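# Load aluminum blank into vise, tidy tray and plate

## Task

Set one plain gray aluminum blank flat on the two loose low bars in the open vise, with both bars left standing upright between the jaws. Push the blank's long side against the fixed jaw (the end block without hoses) and its short end against the work stop (the short rod between the jaws). Place every finished part flat in the black outfeed tray with its pocket facing up. Every remaining blank, aluminum or brass, must sit entirely on the infeed plate (the plate with short pins), not stacked on another blank and not propped on the pins. Each blank must finish either the same side up as the blanks began on the plate, or flipped over.

## Robot and tools

Robot: two Franka FR3 arms, left_arm and right_arm, each with a Robotiq 140 gripper and a wrist camera. The left gripper's fingers can fold at a hinge: a grip in the outer quarter of the pads, near the fingertips, behaves normally, but nearer the palm the fingers may wrap round, hold narrow parts weakly or drop them, and pressing the tips into a surface folds them with little resistance. The right gripper's fingers stay rigid.

Frames: the scene frame has its origin at table-top height between the arms, +z up, +x out over the table, left_arm on +y. Bases: left_arm at (+0.008, +0.343, +0.030) m, right_arm at (+0.048, -0.439, +0.030) m, both nearly unrotated. Each arm's hand position (metres), quaternion (wxyz) and wrist camera pose are reported in that arm's own base frame; cam_high and the table use the scene frame. end_effector_position is the middle of the closed pads (66 mm long); the fingertips stick out about 33 mm past it at gaps up to 40 mm, only 9 mm when wide open. Fingers point along gripper +z and close along gripper y.

A row is always 22 numbers in [-1, 1] covering both arms: left_arm first, then right_arm, each as 7 joint numbers followed by position, force_limit, speed, activate. Joint order inside every row and every result list: elbow, waist, upper arm roll, shoulder, wrist pitch, forearm roll, wrist roll. Joint numbers are offsets, not poses: they count from the arm's Joint targets as they stood when the action (or move) began, not from the previous row, so sending the same offset twice moves the joint twice. Scale: 1.0 equals 1.632 rad for waist, shoulder, upper arm roll and elbow, 3.472 rad for forearm roll, 2.955 rad for wrist pitch, 4.439 rad for wrist roll. Joint ranges (rad): waist and upper arm roll -2.901..2.901, shoulder -1.836..1.836, elbow -3.077..-0.117, forearm roll -2.876..2.876, wrist pitch 0.440..4.622, wrist roll -3.051..3.051. Asking for more than 0.018 rad beyond a range gets the action refused; commanding within 0.05 rad of an end can trip a fault. Send 0 offsets to hold an arm.

Gripper numbers are absolute settings, not offsets. position: +1 fully open (140 mm), about -0.8 pads touch, -1 closes until blocked. force_limit -1..+1 sets grip strength (roughly 14 N to 58 N at slow closing); faster closing squeezes harder. speed -1..+1 is finger speed, about 30 to 250 mm/s. activate stays 0; send 1 once only if fault reads 7 or 13 or a result requests it, with nothing touching the outside of the fingers (it closes, reopens and releases). To leave a gripper unchanged, resend its last position, force_limit and speed; 0 is a real command. To tighten a grip, raise force_limit and nudge position (-1 to -0.98); to loosen, open and reclose slowly.

Tools:
execute_actions(actions, cameras): actions is a list of actions; each action is a list of up to 15 rows, one per 1/30 s step; a short action repeats its last row to step 15. An empty list returns state and all camera images. cameras: list of names, ["all"], or [].
move(target, speed, blend, stop_force, zero, blocking, cameras): target is one 22-number row or up to 15 rows, all offsets counted from the same starting Joint targets. speed in rad/s for the joint with farthest to go, 0.004..5.26, default 0.5, one value or one per target. blend in rad rounds corners between listed targets. stop_force 20..40 N ends an arm's path when it feels that much push; use a slow speed with it, keep finger numbers identical across targets, and omit it when backing away from contact. zero (default true) re-zeroes the force before the move. blocking=false returns early (not with stop_force). Joints move in step, so the hand follows a curve, and paths do not avoid obstacles.
wait(seconds 0..3600, cameras); stop(cameras) brakes a running move; zoom_image(camera: cam_high, cam_left_wrist or cam_right_wrist, region [x0,y0,x1,y1] pixels, at most 504 by 504); clear_fault(arm) after a reported torque or force fault; read_manual(section "licences"); finished_scene(scene) ends the scene irrevocably.

Results: Joint positions, velocities, targets and torques per arm in the joint order above; "joint sent to its limit" when a joint was clipped at its end; move: line with done, off_target, moving, held or fault; object_status 0 moving, 1 blocked while opening, 2 blocked while closing (a grip), 3 reached target or pads met; position_measured in counts (3 open, 75 ~100 mm, 139 ~60 mm, 200 ~20 mm, 230 closed); Flange force along gripper axes, including held weight; external joint torques; MOTOR HOT warnings. Images are 896x504 from cam_high, cam_left_wrist, cam_right_wrist.

Avoid: any outside force of 40 N on an arm or its load, joint contact torques past 35/35/32/30/12/12/12 N m, hitting fixed or heavy things, dropping parts or releasing them while moving, squeezing hard on a part still resting on something, pressing the arms together or gripping the other arm's fingers, and anything ending up off the table. Long stretched poses or heavy holds heat motors and can brake an arm for 30-60 s.

Each tool is called after ">>>" as name(argument=value, ...) on one line, values as JSON.

## Session

>>> execute_actions(actions=[])

Scene clock: 0.00 s.
left_arm: end_effector_position=(+0.5019, +0.1582, +0.1653) position_measured=3 object_status=3 fault=0 end_effector_quat_wxyz=(-0.307, -0.252, +0.909, -0.130) | right_arm: end_effector_position=(+0.7029, +0.3432, +0.1495) position_measured=3 object_status=3 fault=0 end_effector_quat_wxyz=(+0.385, +0.637, +0.625, +0.235)
Joint names: [elbow, waist, upper arm roll, shoulder, wrist pitch, forearm roll, wrist roll]
Joint positions: left_arm=[-1.285 0.489 -0.111 0.666 1.294 -0.118 1.415] | right_arm=[-1.828 0.693 -0.091 0.498 2.51 -1.414 -1.353]
Joint velocities: within noise
Joint torques (N m): no reading
External joint torques (N m): no reading
Flange force (N): no reading
Joint targets: left_arm=[-1.285 0.489 -0.111 0.666 1.294 -0.118 1.415] | right_arm=[-1.828 0.693 -0.091 0.498 2.510 -1.414 -1.353]
Tool commands: left_gripper/position=+1.0 left_gripper/force_limit=+1.0 left_gripper/speed=+1.0 left_gripper/activate=+0.0 right_gripper/position=+1.0 right_gripper/force_limit=+1.0 right_gripper/speed=+1.0 right_gripper/activate=+0.0

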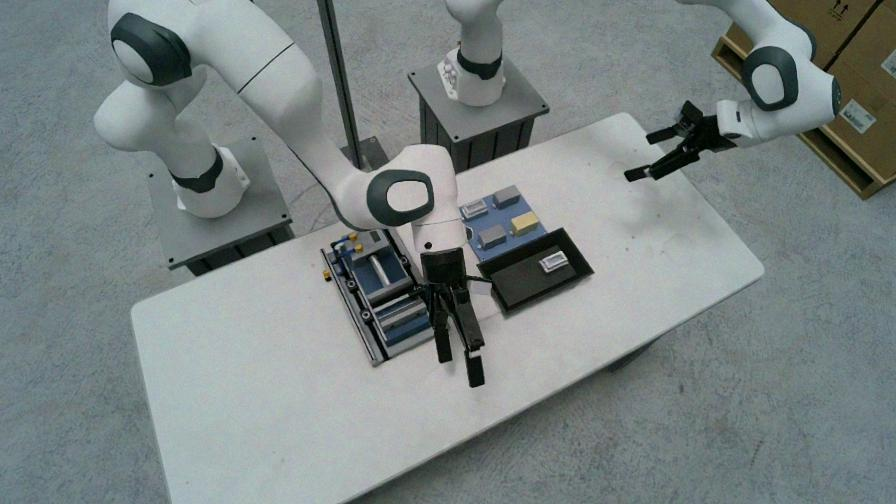

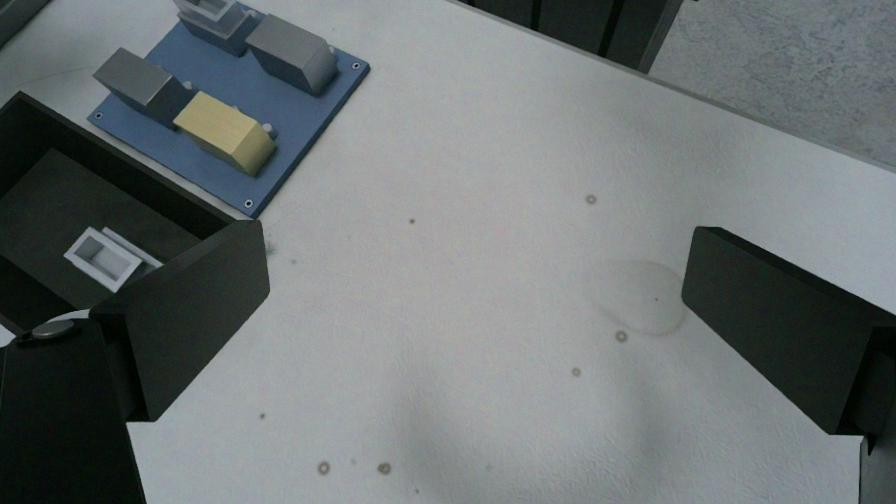

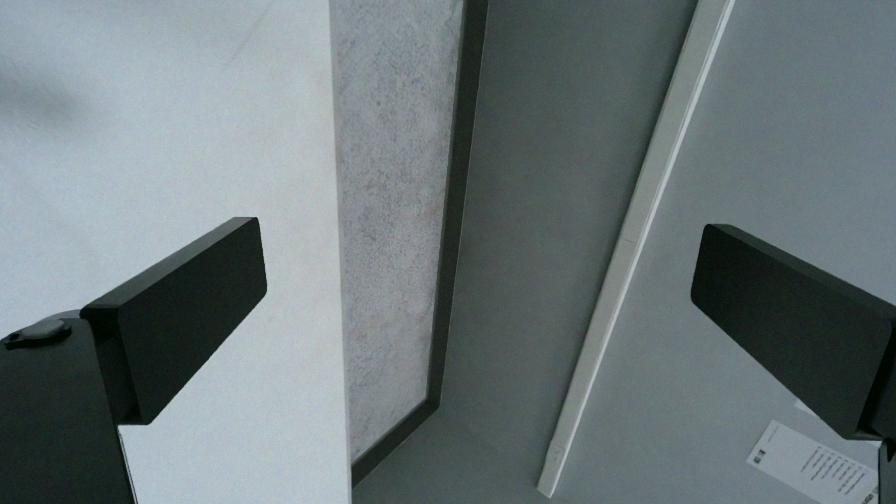

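>>> zoom_image(camera="cam_high", region=[420, 160, 620, 320])

>>> zoom_image(camera="cam_high", region=[310, 210, 510, 370])

>>> zoom_image(camera="cam_left_wrist", region=[0, 0, 400, 320])

Scaled by 2.520 from the camera's image (finer frame: 1280x720).

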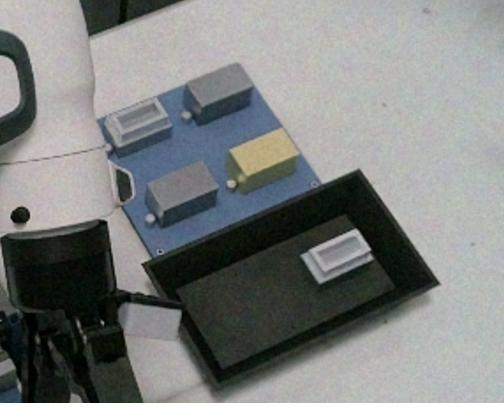

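Scaled by 2.520 from the camera's image (finer frame: 1280x720).

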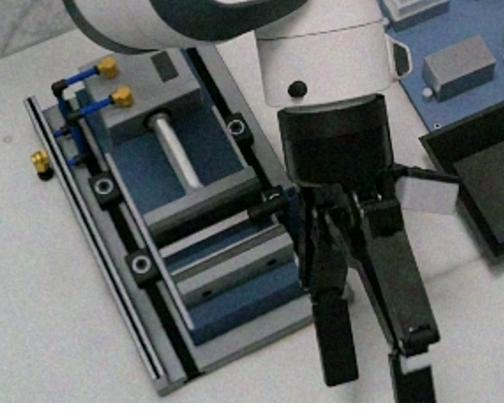

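Scaled by 1.260 from the camera's image (finer frame: 1280x720).

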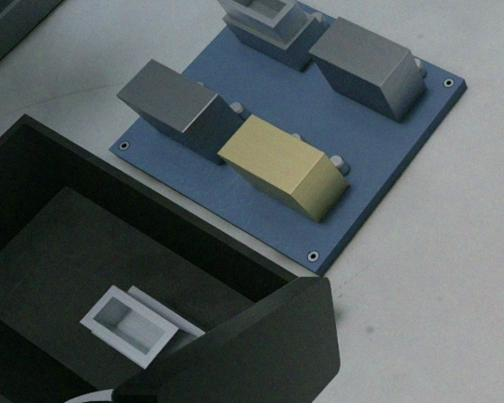

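>>> move(target=[[-0.3,-0.2,0.034,-0.4,0.1,0.017,0.018,1,1,1,0,-0.1,-0.02,0.02,-0.4,-0.05,0.1,0.2,1,1,1,0],[-0.6287,-0.4571,0.068,-0.6765,0.1959,0.034,0.0351,1,1,1,0,-0.296,-0.0515,0.0558,-0.5735,-0.2156,0.4073,0.6587,1,1,1,0]], blend=[0.3,0], speed=1.2, cameras=["all"])

Scene clock: 45.70 s.
left_arm: end_effector_position=(+0.4053, -0.1078, +0.2995) position_measured=3 object_status=3 fault=0 end_effector_quat_wxyz=(-0.002, +0.126, +0.992, -0.002) | right_arm: end_effector_position=(+0.3464, +0.2406, +0.3006) position_measured=3 object_status=3 fault=0 end_effector_quat_wxyz=(+0.003, -0.302, +0.953, +0.000)
Joint positions: left_arm=[-2.31 -0.255 -0.002 -0.436 1.871 -0.005 1.568] | right_arm=[-2.31 0.61 -0.002 -0.437 1.877 -0.003 1.566]
Joint velocities: left_arm=[within noise] | right_arm=[0.001 0 -0.001 0 0 0 0.004]
Joint torques (N m): left_arm=[24.26 0.08 0.79 -17.78 2.75 1.22 0.12] | right_arm=[25.7 -0.8 0.66 -17.59 2.14 1.2 0.07]
External joint torques (N m): left_arm=[-0.25 0.15 1.28 -0.69 0.34 0.45 0.12] | right_arm=[0.97 -0.77 1.08 -0.3 -0.31 0.42 0.07]
Flange force (N): left_arm=[2.7 2.4 1.2] | right_arm=[-1.5 1.2 -3.1]
Joint targets: left_arm=[-2.311 -0.257 0.000 -0.438 1.873 0.000 1.571] | right_arm=[-2.311 0.609 0.000 -0.438 1.873 0.000 1.571]
move: done
cam_left_wrist: T_world_to_cam=[[0.25048, 0.96812, -0.00269, 0.01058], [0.91229, -0.23511, 0.33533, -0.4874], [0.32401, -0.08645, -0.9421, 0.28442]] pos_world=[0.34985, -0.10025, 0.43143]
cam_right_wrist: T_world_to_cam=[[-0.59051, 0.80697, -0.00987, 0.0229], [0.75369, 0.55581, 0.35074, -0.49611], [0.28853, 0.19967, -0.93642, 0.26911]] pos_world=[0.30979, 0.20353, 0.42623]

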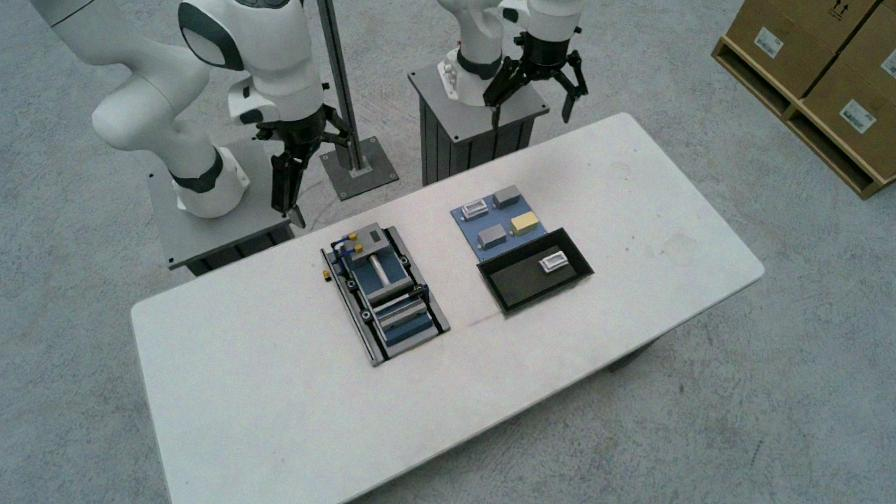

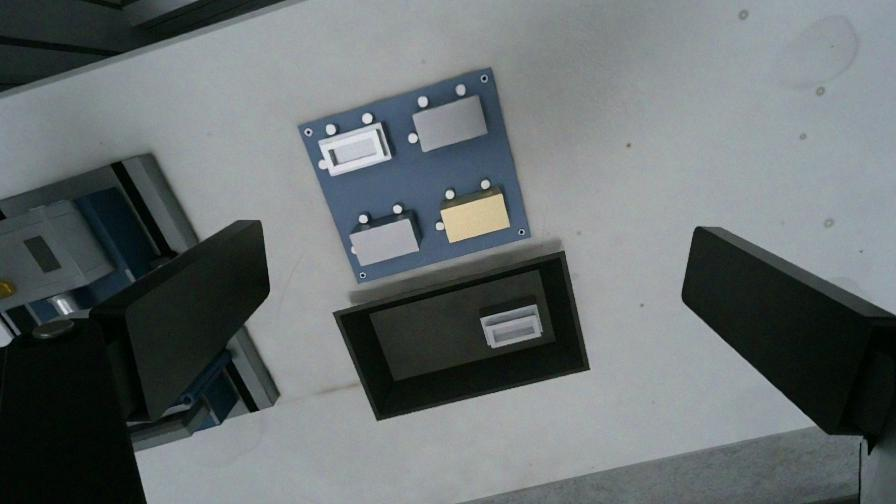

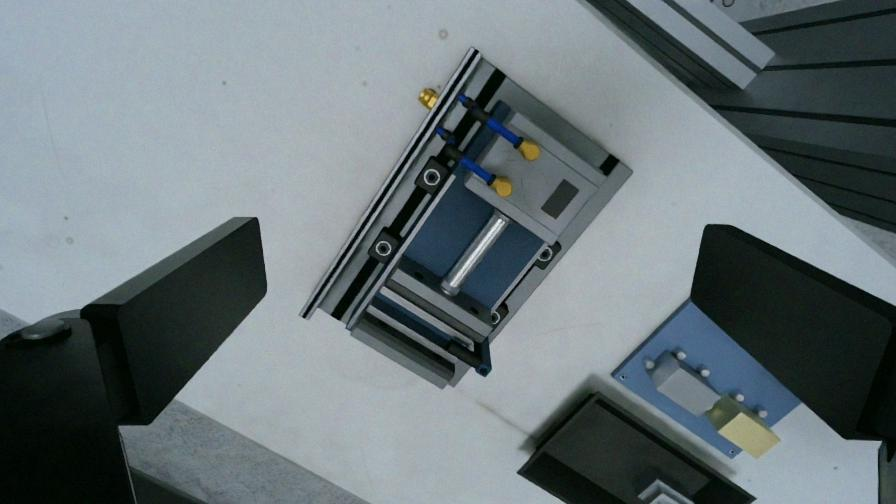

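>>> zoom_image(camera="cam_left_wrist", region=[270, 50, 610, 430])

>>> zoom_image(camera="cam_right_wrist", region=[290, 190, 550, 400])

>>> zoom_image(camera="cam_high", region=[310, 210, 460, 370])

>>> zoom_image(camera="cam_high", region=[440, 170, 600, 320])

Scaled by 1.326 from the camera's image (finer frame: 1280x720).

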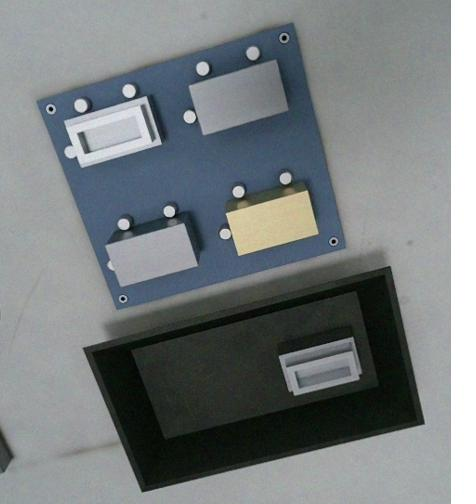

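Scaled by 1.938 from the camera's image (finer frame: 1280x720).

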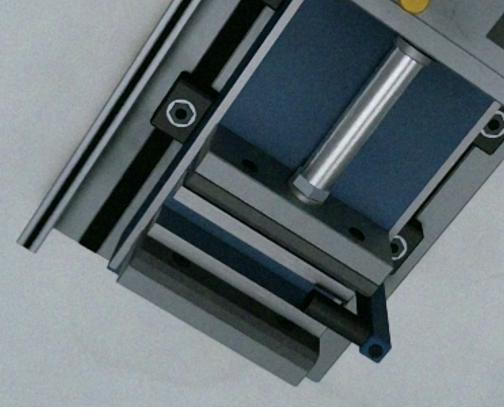

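Scaled by 3.150 from the camera's image (finer frame: 1280x720).

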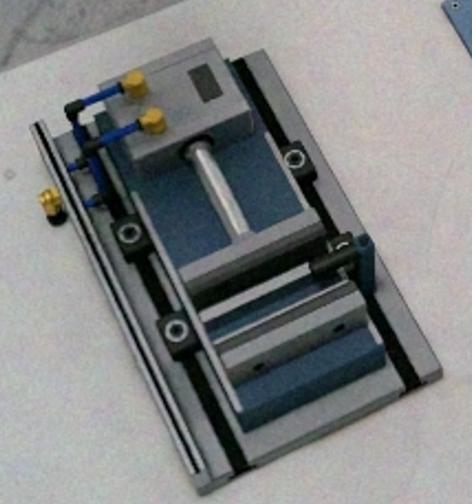

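Scaled by 3.150 from the camera's image (finer frame: 1280x720).

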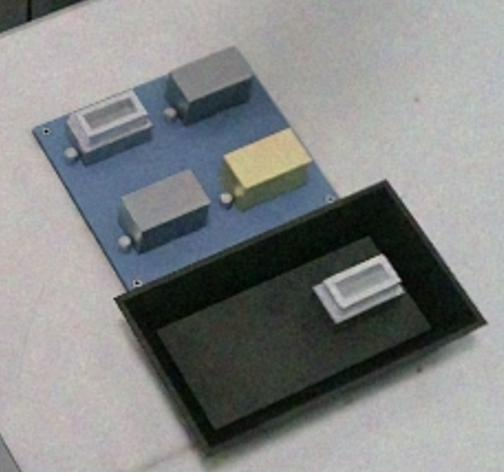

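>>> zoom_image(camera="cam_left_wrist", region=[290, 60, 540, 200])

>>> zoom_image(camera="cam_left_wrist", region=[320, 160, 570, 300])

>>> zoom_image(camera="cam_left_wrist", region=[330, 250, 600, 430])

>>> zoom_image(camera="cam_right_wrist", region=[330, 240, 510, 390])

Scaled by 2.016 from the camera's image (finer frame: 1280x720).

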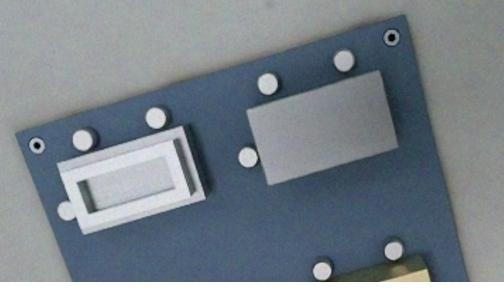

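Scaled by 2.016 from the camera's image (finer frame: 1280x720).

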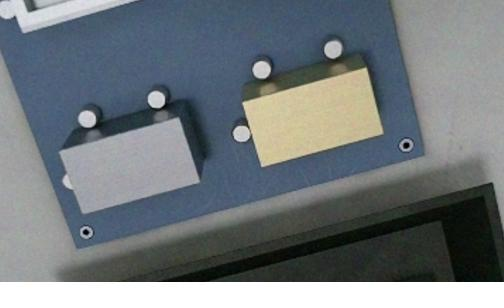

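Scaled by 1.867 from the camera's image (finer frame: 1280x720).

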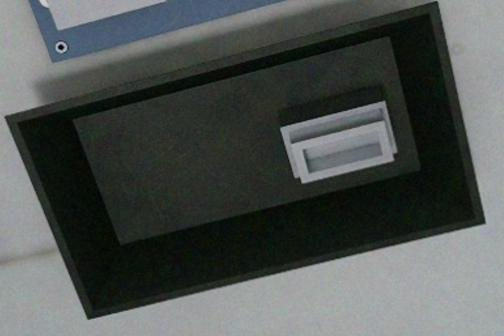

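Scaled by 2.800 from the camera's image (finer frame: 1280x720).

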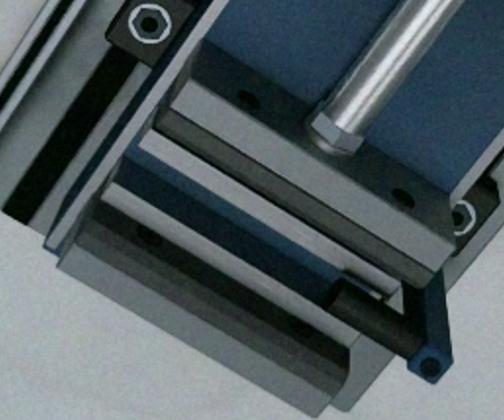

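>>> zoom_image(camera="cam_high", region=[355, 265, 445, 355])

>>> zoom_image(camera="cam_right_wrist", region=[340, 270, 500, 390])

Scaled by 5.600 from the camera's image (finer frame: 1280x720).

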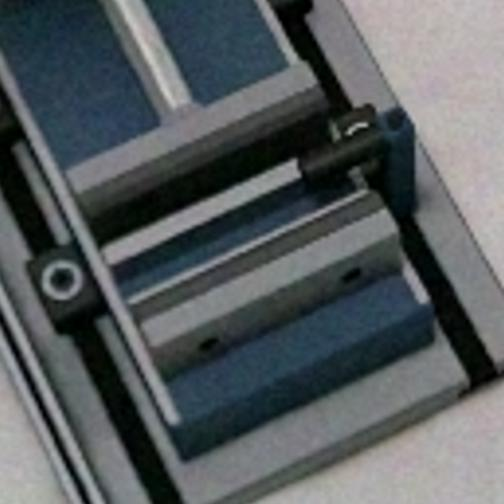

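Scaled by 3.150 from the camera's image (finer frame: 1280x720).

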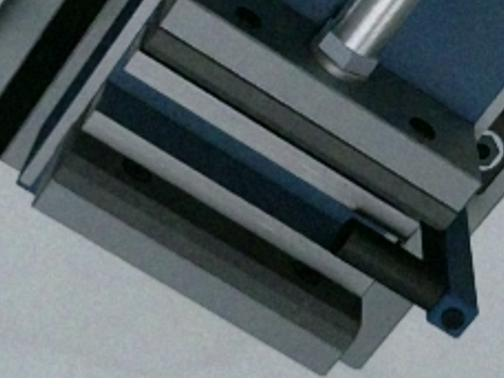

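>>> move(target=[-0.0605,-0.0782,0,0.1091,0.0936,0,-0.4451,1,1,1,0,0.2553,-0.0411,0,0.3758,0.0666,0,-0.2633,1,1,1,0], speed=1.2, cameras=["cam_left_wrist","cam_right_wrist"])

>>> zoom_image(camera="cam_right_wrist", region=[320, 80, 580, 400])

>>> zoom_image(camera="cam_left_wrist", region=[280, 120, 680, 504])

Scene clock: 114.03 s.
left_arm: end_effector_position=(+0.4194, -0.1706, +0.2007) position_measured=3 object_status=3 fault=0 end_effector_quat_wxyz=(+0.002, +0.713, -0.701, +0.001) | right_arm: end_effector_position=(+0.5136, +0.3084, +0.1992) position_measured=3 object_status=3 fault=0 end_effector_quat_wxyz=(+0.003, +0.754, -0.657, +0.001)
Joint positions: left_arm=[-2.409 -0.383 -0.001 -0.262 2.147 -0.005 -0.4] | right_arm=[-1.896 0.543 -0.001 0.175 2.066 -0.003 0.406]
Joint velocities: left_arm=[0 -0.001 -0.001 -0.001 0.001 -0.001 -0.007] | right_arm=[within noise]
Joint torques (N m): left_arm=[23.49 0.07 0.64 -22.02 2.95 1.04 -0.24] | right_arm=[26.12 -0.72 1.11 -37.49 2.72 1.05 -0.23]
External joint torques (N m): left_arm=[-0.16 0.22 1.03 0.32 0.37 0.41 -0.25] | right_arm=[1.86 -0.89 0.81 0.79 0.2 0.39 -0.24]
Flange force (N): left_arm=[-0.9 -0.9 1.6] | right_arm=[-3.1 -9.2 -1.6]
Joint targets: left_arm=[-2.410 -0.384 0.000 -0.260 2.150 0.000 -0.405] | right_arm=[-1.895 0.542 0.000 0.175 2.070 0.000 0.402]
move: done
cam_left_wrist: T_world_to_cam=[[-0.99985, -0.01722, 0.00262, 0.42288], [-0.01534, 0.94186, 0.33565, 0.10783], [-0.00824, 0.33556, -0.94198, 0.39272]] pos_world=[0.42771, -0.22606, 0.33263]
cam_right_wrist: T_world_to_cam=[[-0.98813, -0.15356, -0.00387, 0.56505], [-0.1456, 0.92826, 0.34224, -0.27556], [-0.04897, 0.33874, -0.9396, 0.24342]] pos_world=[0.53015, 0.2601, 0.32521]

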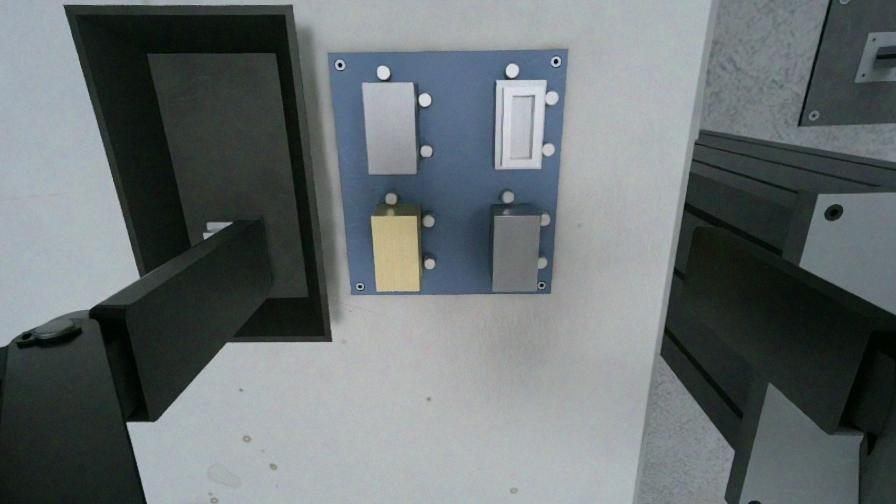

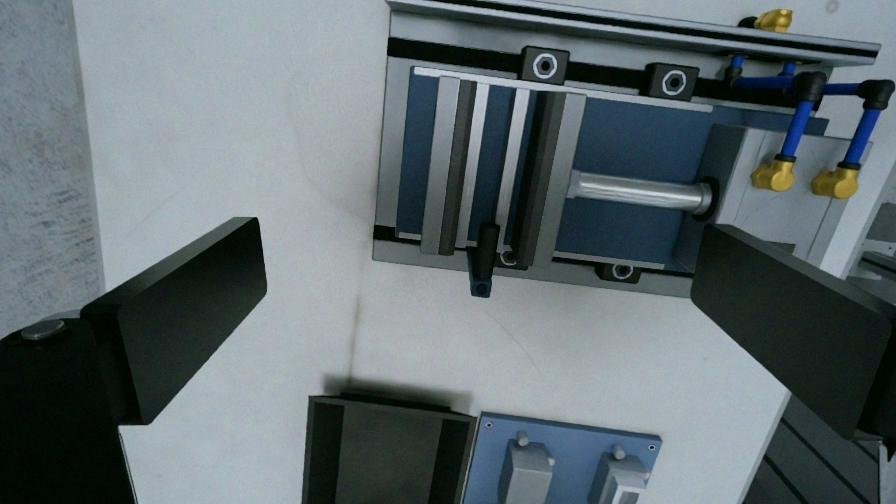

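Scaled by 1.575 from the camera's image (finer frame: 1280x720).

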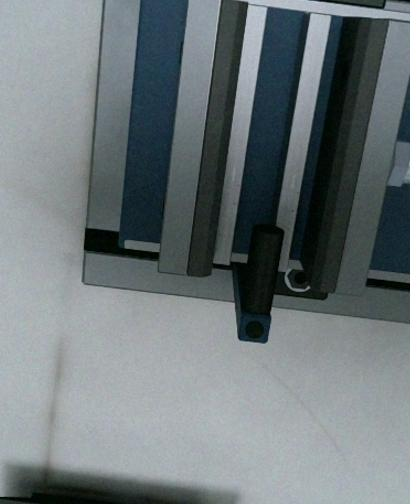

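Scaled by 1.260 from the camera's image (finer frame: 1280x720).

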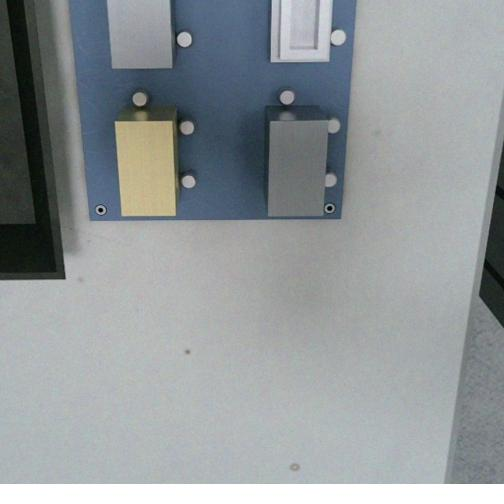

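>>> zoom_image(camera="cam_right_wrist", region=[460, 390, 680, 504])

>>> zoom_image(camera="cam_right_wrist", region=[410, 60, 600, 300])

Scaled by 2.291 from the camera's image (finer frame: 1280x720).

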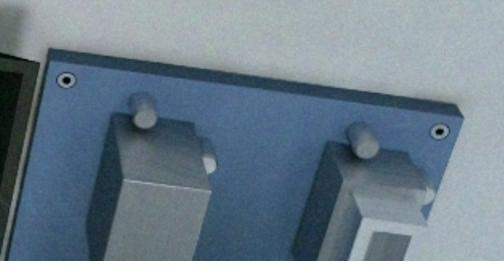

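Scaled by 2.100 from the camera's image (finer frame: 1280x720).

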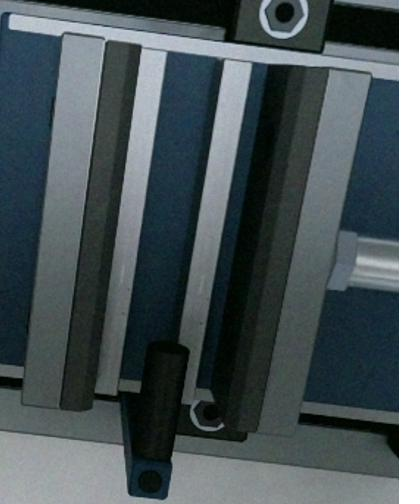

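>>> move(target=[0,0.2966,0,0,0,0,0,1,1,1,0,0.2865,0.2506,0,0.2639,-0.0125,0,0.1214,-0.05,-1,-0.5,0], speed=0.8, cameras=["cam_right_wrist"])

>>> zoom_image(camera="cam_right_wrist", region=[280, 180, 680, 480])

Scene clock: 226.63 s.
left_arm: end_effector_position=(+0.4507, +0.0439, +0.2007) position_measured=3 object_status=3 fault=0 end_effector_quat_wxyz=(+0.002, +0.861, -0.509, +0.001) | right_arm: end_effector_position=(+0.4156, +0.5841, +0.1291) position_measured=135 object_status=3 fault=0 end_effector_quat_wxyz=(-0.001, +0.713, -0.701, +0.000)
Joint positions: left_arm=[-2.409 0.098 0.001 -0.261 2.148 -0.004 -0.402] | right_arm=[-1.429 0.952 0.002 0.607 2.037 -0.002 0.936]
Joint velocities: left_arm=[within noise] | right_arm=[0 0 -0.001 0 -0.001 -0.001 0.008]
Joint torques (N m): left_arm=[23.46 0.98 0.15 -22.17 2.88 0.95 -0.21] | right_arm=[26.22 -0.27 1.3 -50.17 2.18 0.93 0.14]
External joint torques (N m): left_arm=[-0.22 1.08 0.5 0.29 0.29 0.32 -0.22] | right_arm=[2 -0.67 0.48 0.34 -0.28 0.24 0.14]
Flange force (N): left_arm=[-1.1 -0.7 1.5] | right_arm=[-10.8 -8.6 -2.4]
Joint targets: left_arm=[-2.410 0.100 0.000 -0.260 2.150 0.000 -0.405] | right_arm=[-1.427 0.951 0.000 0.606 2.033 0.000 0.941]
move: done
cam_right_wrist: T_world_to_cam=[[-0.99933, -0.03514, -0.00984, 0.44665], [-0.03637, 0.93698, 0.34748, -0.573], [-0.00299, 0.3476, -0.93764, 0.05474]] pos_world=[0.42567, 0.53356, 0.25483]

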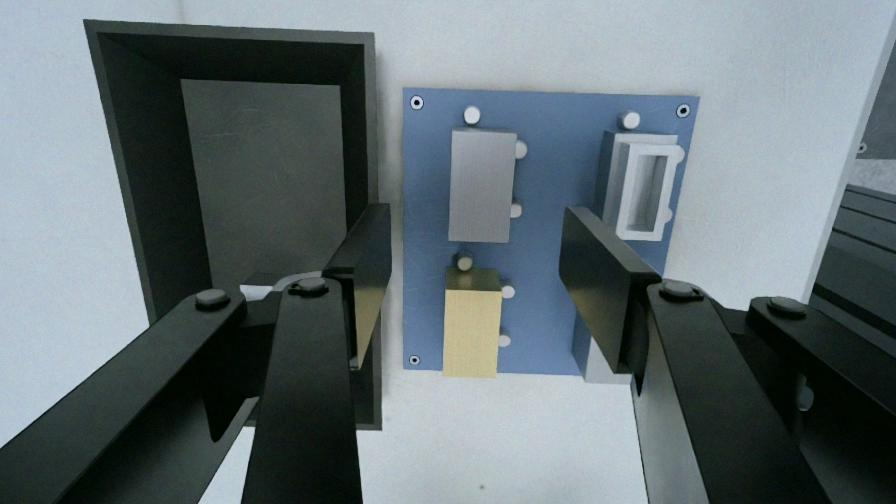

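Scaled by 1.260 from the camera's image (finer frame: 1280x720).

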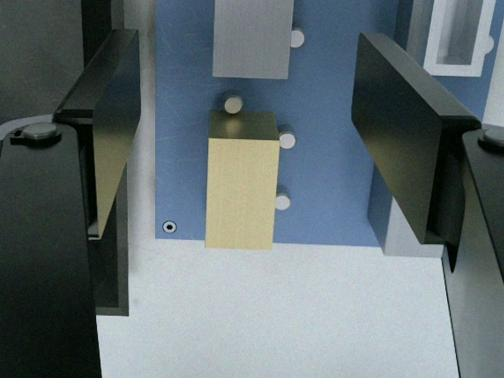

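>>> zoom_image(camera="cam_right_wrist", region=[400, 90, 580, 270])

Scaled by 2.800 from the camera's image (finer frame: 1280x720).

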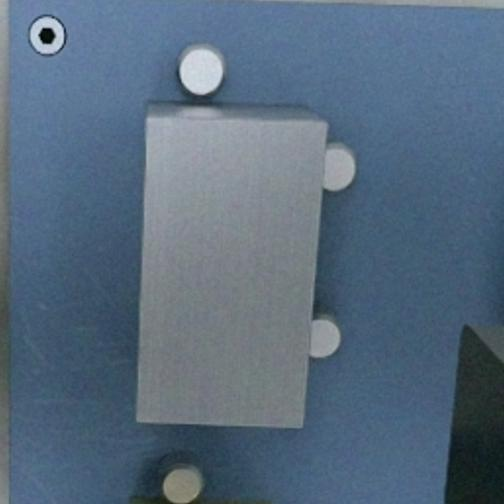

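>>> move(target=[[0,0,0,0,0,0,0,1,1,1,0,-0.0426,0.0065,0,0.0665,0.0603,0,0.0029,-0.2,-0.5,-1,0],[0,0,0,0,0,0,0,1,1,1,0,-0.0426,0.0065,0,0.0665,0.0603,0,0.0029,-1,-0.5,-1,0],[0,0,0,0,0,0,0,1,1,1,0,0.0260,0.0065,0,-0.0234,-0.0273,0,0.0029,-1,-0.5,-1,0]], speed=[0.2,0.2,0.3], cameras=["cam_right_wrist"])

Scene clock: 258.13 s.
left_arm: end_effector_position=(+0.4507, +0.0439, +0.2007) position_measured=3 object_status=3 fault=0 end_effector_quat_wxyz=(+0.002, +0.861, -0.509, +0.001) | right_arm: end_effector_position=(+0.4104, +0.5857, +0.1692) position_measured=180 object_status=2 fault=0 end_effector_quat_wxyz=(-0.001, +0.711, -0.703, +0.001)
Joint positions: left_arm=[-2.409 0.098 0.001 -0.261 2.148 -0.004 -0.402] | right_arm=[-1.386 0.96 0.001 0.569 1.956 -0.002 0.951]
Joint velocities: left_arm=[within noise] | right_arm=[0 -0.001 -0.001 -0.001 -0.003 0 0.001]
Joint torques (N m): left_arm=[23.5 0.95 0.12 -22.09 2.88 0.97 -0.19] | right_arm=[27.04 0.1 1.33 -50.37 2.33 0.98 0.06]
External joint torques (N m): left_arm=[-0.19 1.02 0.44 0.42 0.29 0.34 -0.19] | right_arm=[2.39 -0.17 0.66 -0.25 -0.15 0.26 0.06]
Flange force (N): left_arm=[-0.9 -1.1 1.6] | right_arm=[-11.5 -8.2 -4.1]
Joint targets: left_arm=[-2.410 0.100 0.000 -0.260 2.150 0.000 -0.405] | right_arm=[-1.384 0.961 0.000 0.568 1.952 0.000 0.954]
move: done
cam_right_wrist: T_world_to_cam=[[-0.99957, -0.02756, -0.00994, 0.43759], [-0.02929, 0.93748, 0.34681, -0.5917], [-0.00024, 0.34695, -0.93788, 0.09113]] pos_world=[0.42009, 0.53515, 0.29502]

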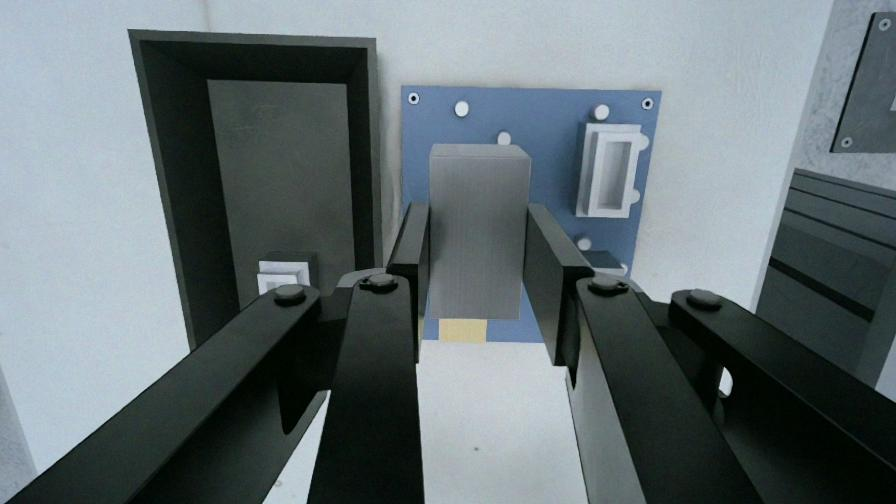

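>>> move(target=[-0.1002,-0.3615,0,0.0219,0.0674,0,-0.0237,-0.08,-1,-0.5,0,-0.4006,-0.2647,0,-0.2690,0.0727,0,-0.1081,-1,-0.5,-1,0], speed=0.5, cameras=["all"])

>>> zoom_image(camera="cam_right_wrist", region=[340, 60, 620, 360])

>>> zoom_image(camera="cam_left_wrist", region=[380, 80, 620, 320])

>>> zoom_image(camera="cam_high", region=[340, 230, 440, 330])

Scene clock: 268.27 s.
left_arm: end_effector_position=(+0.3785, -0.2028, +0.1307) position_measured=139 object_status=3 fault=0 end_effector_quat_wxyz=(+0.001, +0.714, -0.700, +0.000) | right_arm: end_effector_position=(+0.4946, +0.2880, +0.1676) position_measured=180 object_status=2 fault=0 end_effector_quat_wxyz=(+0.004, +0.725, -0.689, +0.000)
Joint positions: left_arm=[-2.573 -0.489 -0.002 -0.225 2.347 -0.004 -0.506] | right_arm=[-2.038 0.53 -0.002 0.132 2.162 -0.002 0.479]
Joint velocities: left_arm=[within noise] | right_arm=[-0.001 -0.001 0 0 0.002 0 -0.007]
Joint torques (N m): left_arm=[21.63 0 0.89 -21.72 2.94 0.84 -0.15] | right_arm=[25.38 -0.32 1.17 -37.28 2.88 0.81 -0.24]
External joint torques (N m): left_arm=[-0.32 0.15 1.24 0.21 0.34 0.29 -0.15] | right_arm=[1.79 -0.28 1.1 -1.17 0.38 0.2 -0.24]
Flange force (N): left_arm=[-1.6 -0.5 1.7] | right_arm=[-1.5 -2.7 -2.6]
Joint targets: left_arm=[-2.574 -0.490 0.000 -0.224 2.349 0.000 -0.510] | right_arm=[-2.038 0.529 0.000 0.129 2.167 0.000 0.474]
move: done
cam_left_wrist: T_world_to_cam=[[-0.99984, -0.01789, 0.00268, 0.38142], [-0.01594, 0.94147, 0.33673, 0.161], [-0.00854, 0.33663, -0.9416, 0.33747]] pos_world=[0.38681, -0.25836, 0.26253]
cam_right_wrist: T_world_to_cam=[[-0.99771, -0.0676, -0.00084, 0.52255], [-0.06382, 0.93775, 0.34139, -0.2917], [-0.02229, 0.34066, -0.93992, 0.20596]] pos_world=[0.50733, 0.23871, 0.29361]

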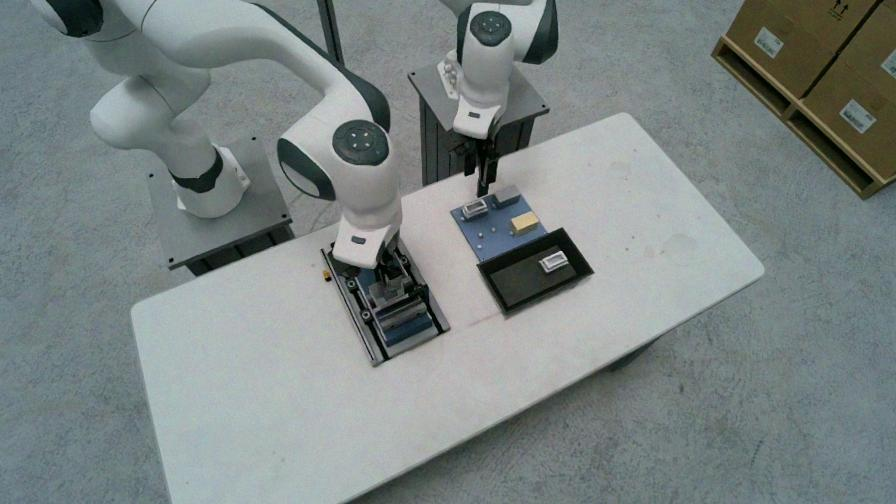

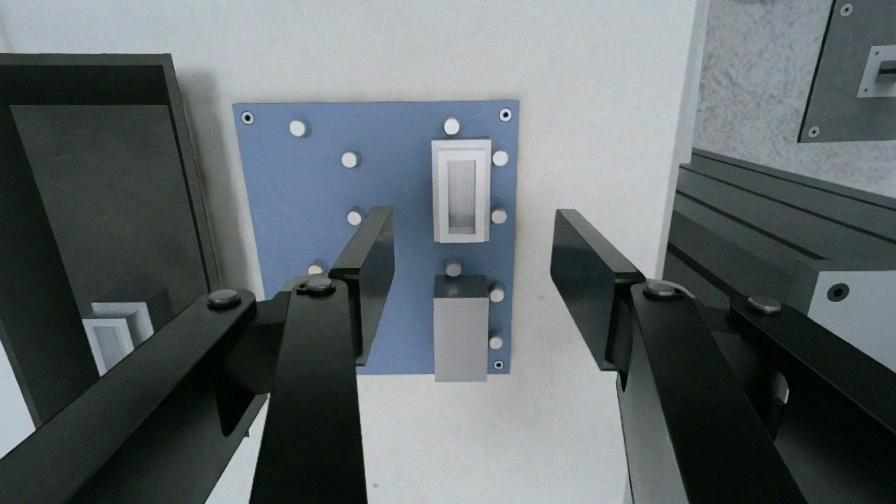

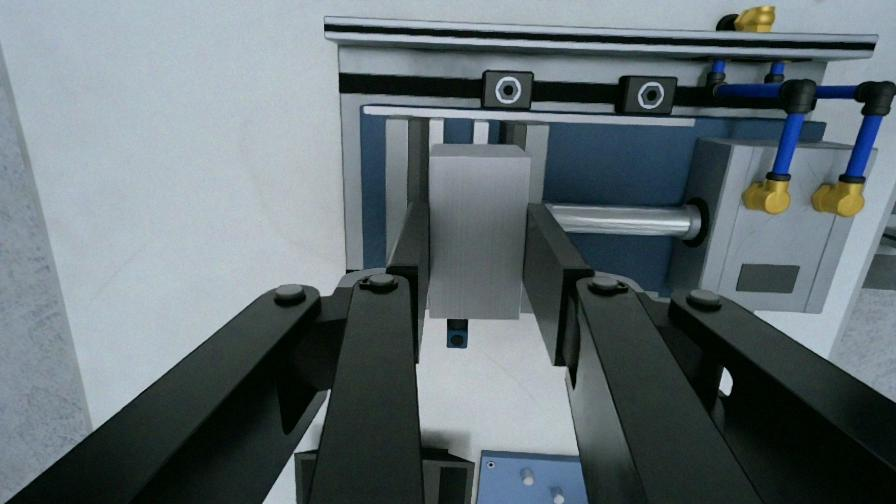

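Scaled by 1.680 from the camera's image (finer frame: 1280x720).

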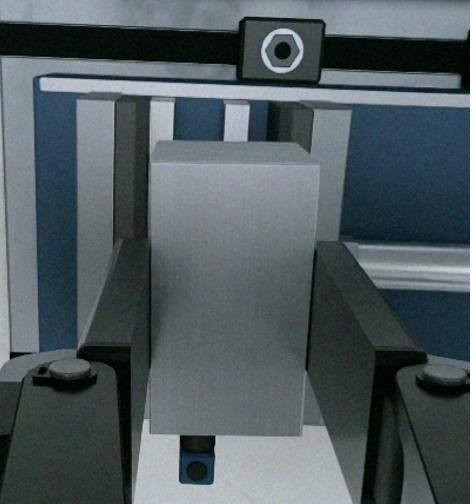

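Scaled by 2.100 from the camera's image (finer frame: 1280x720).

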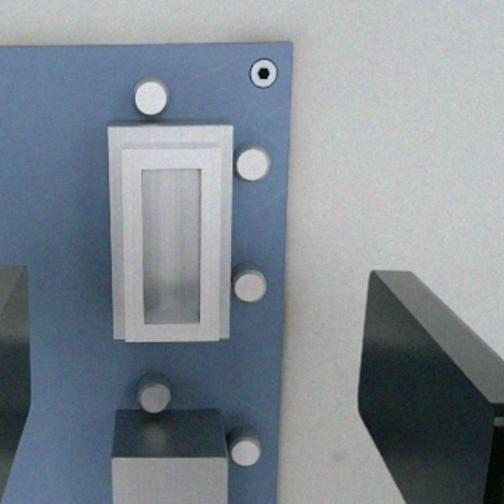

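Scaled by 5.040 from the camera's image (finer frame: 1280x720).

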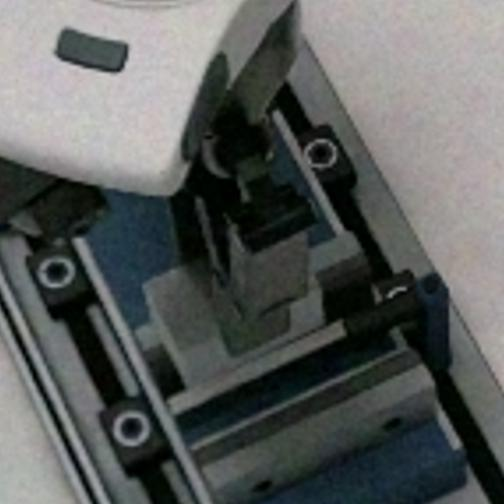

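>>> move(target=[[-0.0333,0.0034,0,0.1291,0.0901,0,0.0012,-0.08,-0.5,-1,0,-0.0069,0.0060,0,0.0406,0.0262,0,0.0027,-1,-0.5,-1,0],[-0.0333,0.0034,0,0.1291,0.0901,0,0.0012,-1,-0.5,-1,0,-0.0069,0.0060,0,0.0406,0.0262,0,0.0027,-1,-0.5,-1,0],[0.0089,0.0034,0,-0.0096,-0.0099,0,0.0012,-1,-0.5,-1,0,-0.0069,0.0060,0,0.0406,0.0262,0,0.0027,-1,-0.5,-1,0]], speed=[0.25,0.2,0.3], cameras=["all"])

>>> zoom_image(camera="cam_right_wrist", region=[340, 60, 620, 360])

>>> zoom_image(camera="cam_left_wrist", region=[340, 80, 620, 340])

Scene clock: 331.73 s.
left_arm: end_effector_position=(+0.3797, -0.2018, +0.1385) position_measured=193 object_status=2 fault=0 end_effector_quat_wxyz=(+0.002, +0.715, -0.699, +0.000) | right_arm: end_effector_position=(+0.4987, +0.2956, +0.1323) position_measured=180 object_status=2 fault=0 end_effector_quat_wxyz=(+0.003, +0.726, -0.688, +0.000)
Joint positions: left_arm=[-2.561 -0.486 -0.001 -0.237 2.322 -0.004 -0.507] | right_arm=[-2.05 0.537 -0.001 0.196 2.239 -0.002 0.483]
Joint velocities: left_arm=[0.001 0 0.001 0 -0.005 -0.001 -0.001] | right_arm=[within noise]
Joint torques (N m): left_arm=[22.88 0.6 0.59 -22.63 2.53 0.85 0.01] | right_arm=[25.09 0.13 1.27 -37.88 2.89 0.78 0.09]
External joint torques (N m): left_arm=[0.65 0.64 0.84 -0.79 -0.07 0.29 0.01] | right_arm=[2.19 0.16 1.14 -0.39 0.4 0.2 0.09]
Flange force (N): left_arm=[-1.8 -0.6 -2.4] | right_arm=[-4.2 -5.6 -1.7]
Joint targets: left_arm=[-2.559 -0.485 0.000 -0.240 2.320 0.000 -0.505] | right_arm=[-2.050 0.539 0.000 0.195 2.245 0.000 0.486]
move: done
cam_left_wrist: T_world_to_cam=[[-0.99976, -0.02158, 0.0038, 0.38164], [-0.01904, 0.94125, 0.33718, 0.15858], [-0.01085, 0.33703, -0.94143, 0.34548]] pos_world=[0.38832, -0.25746, 0.27033]
cam_right_wrist: T_world_to_cam=[[-0.99744, -0.07145, -0.00259, 0.52838], [-0.06802, 0.93718, 0.34215, -0.28424], [-0.02202, 0.34145, -0.93964, 0.16995]] pos_world=[0.51144, 0.24611, 0.25831]

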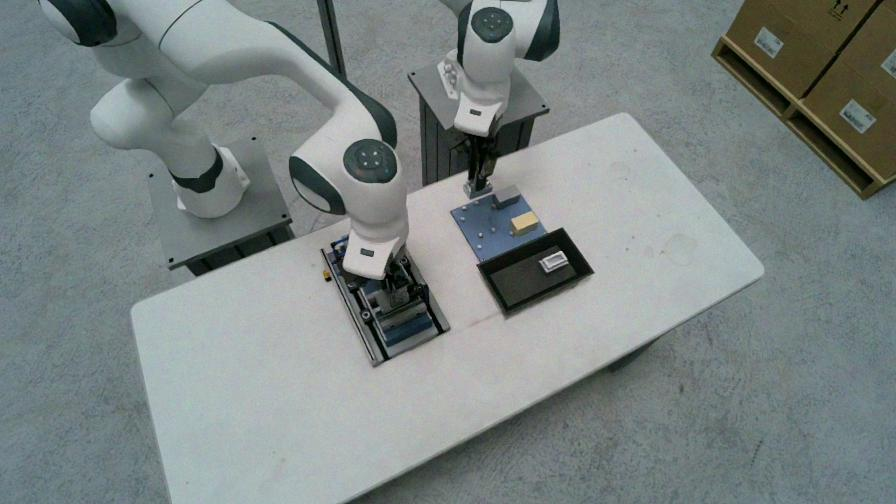

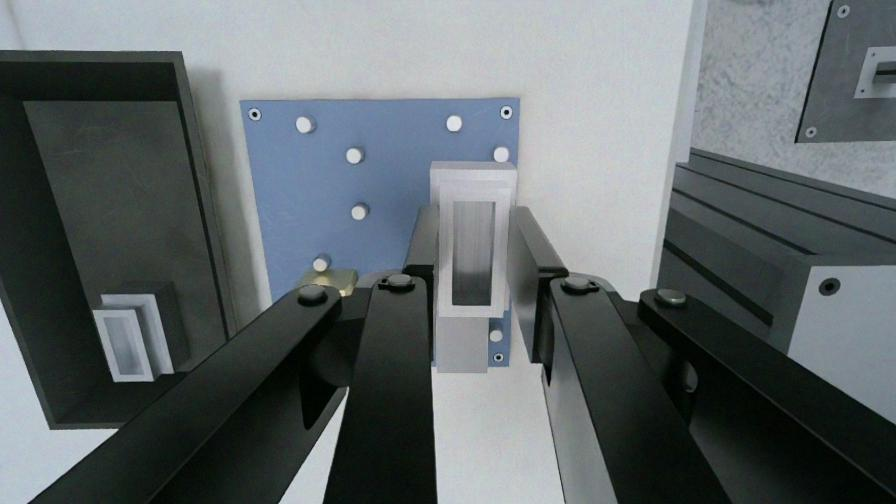

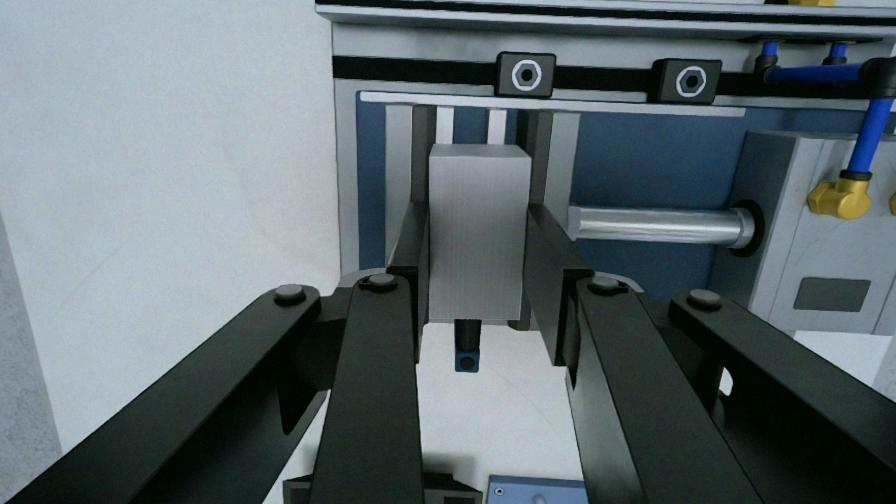

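Scaled by 1.680 from the camera's image (finer frame: 1280x720).

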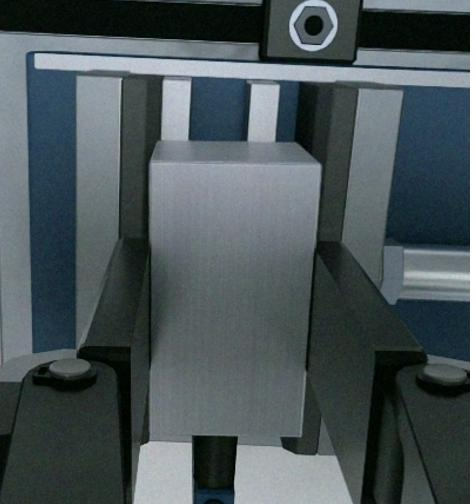

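Scaled by 1.800 from the camera's image (finer frame: 1280x720).

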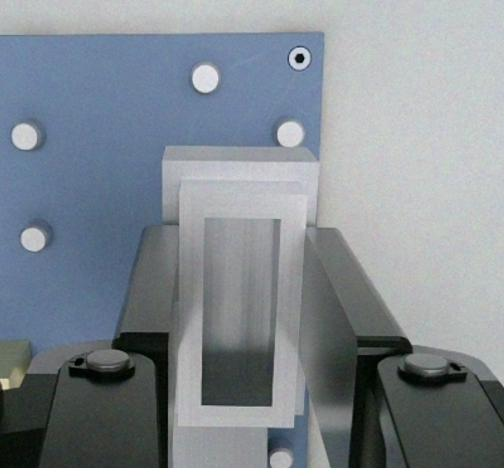

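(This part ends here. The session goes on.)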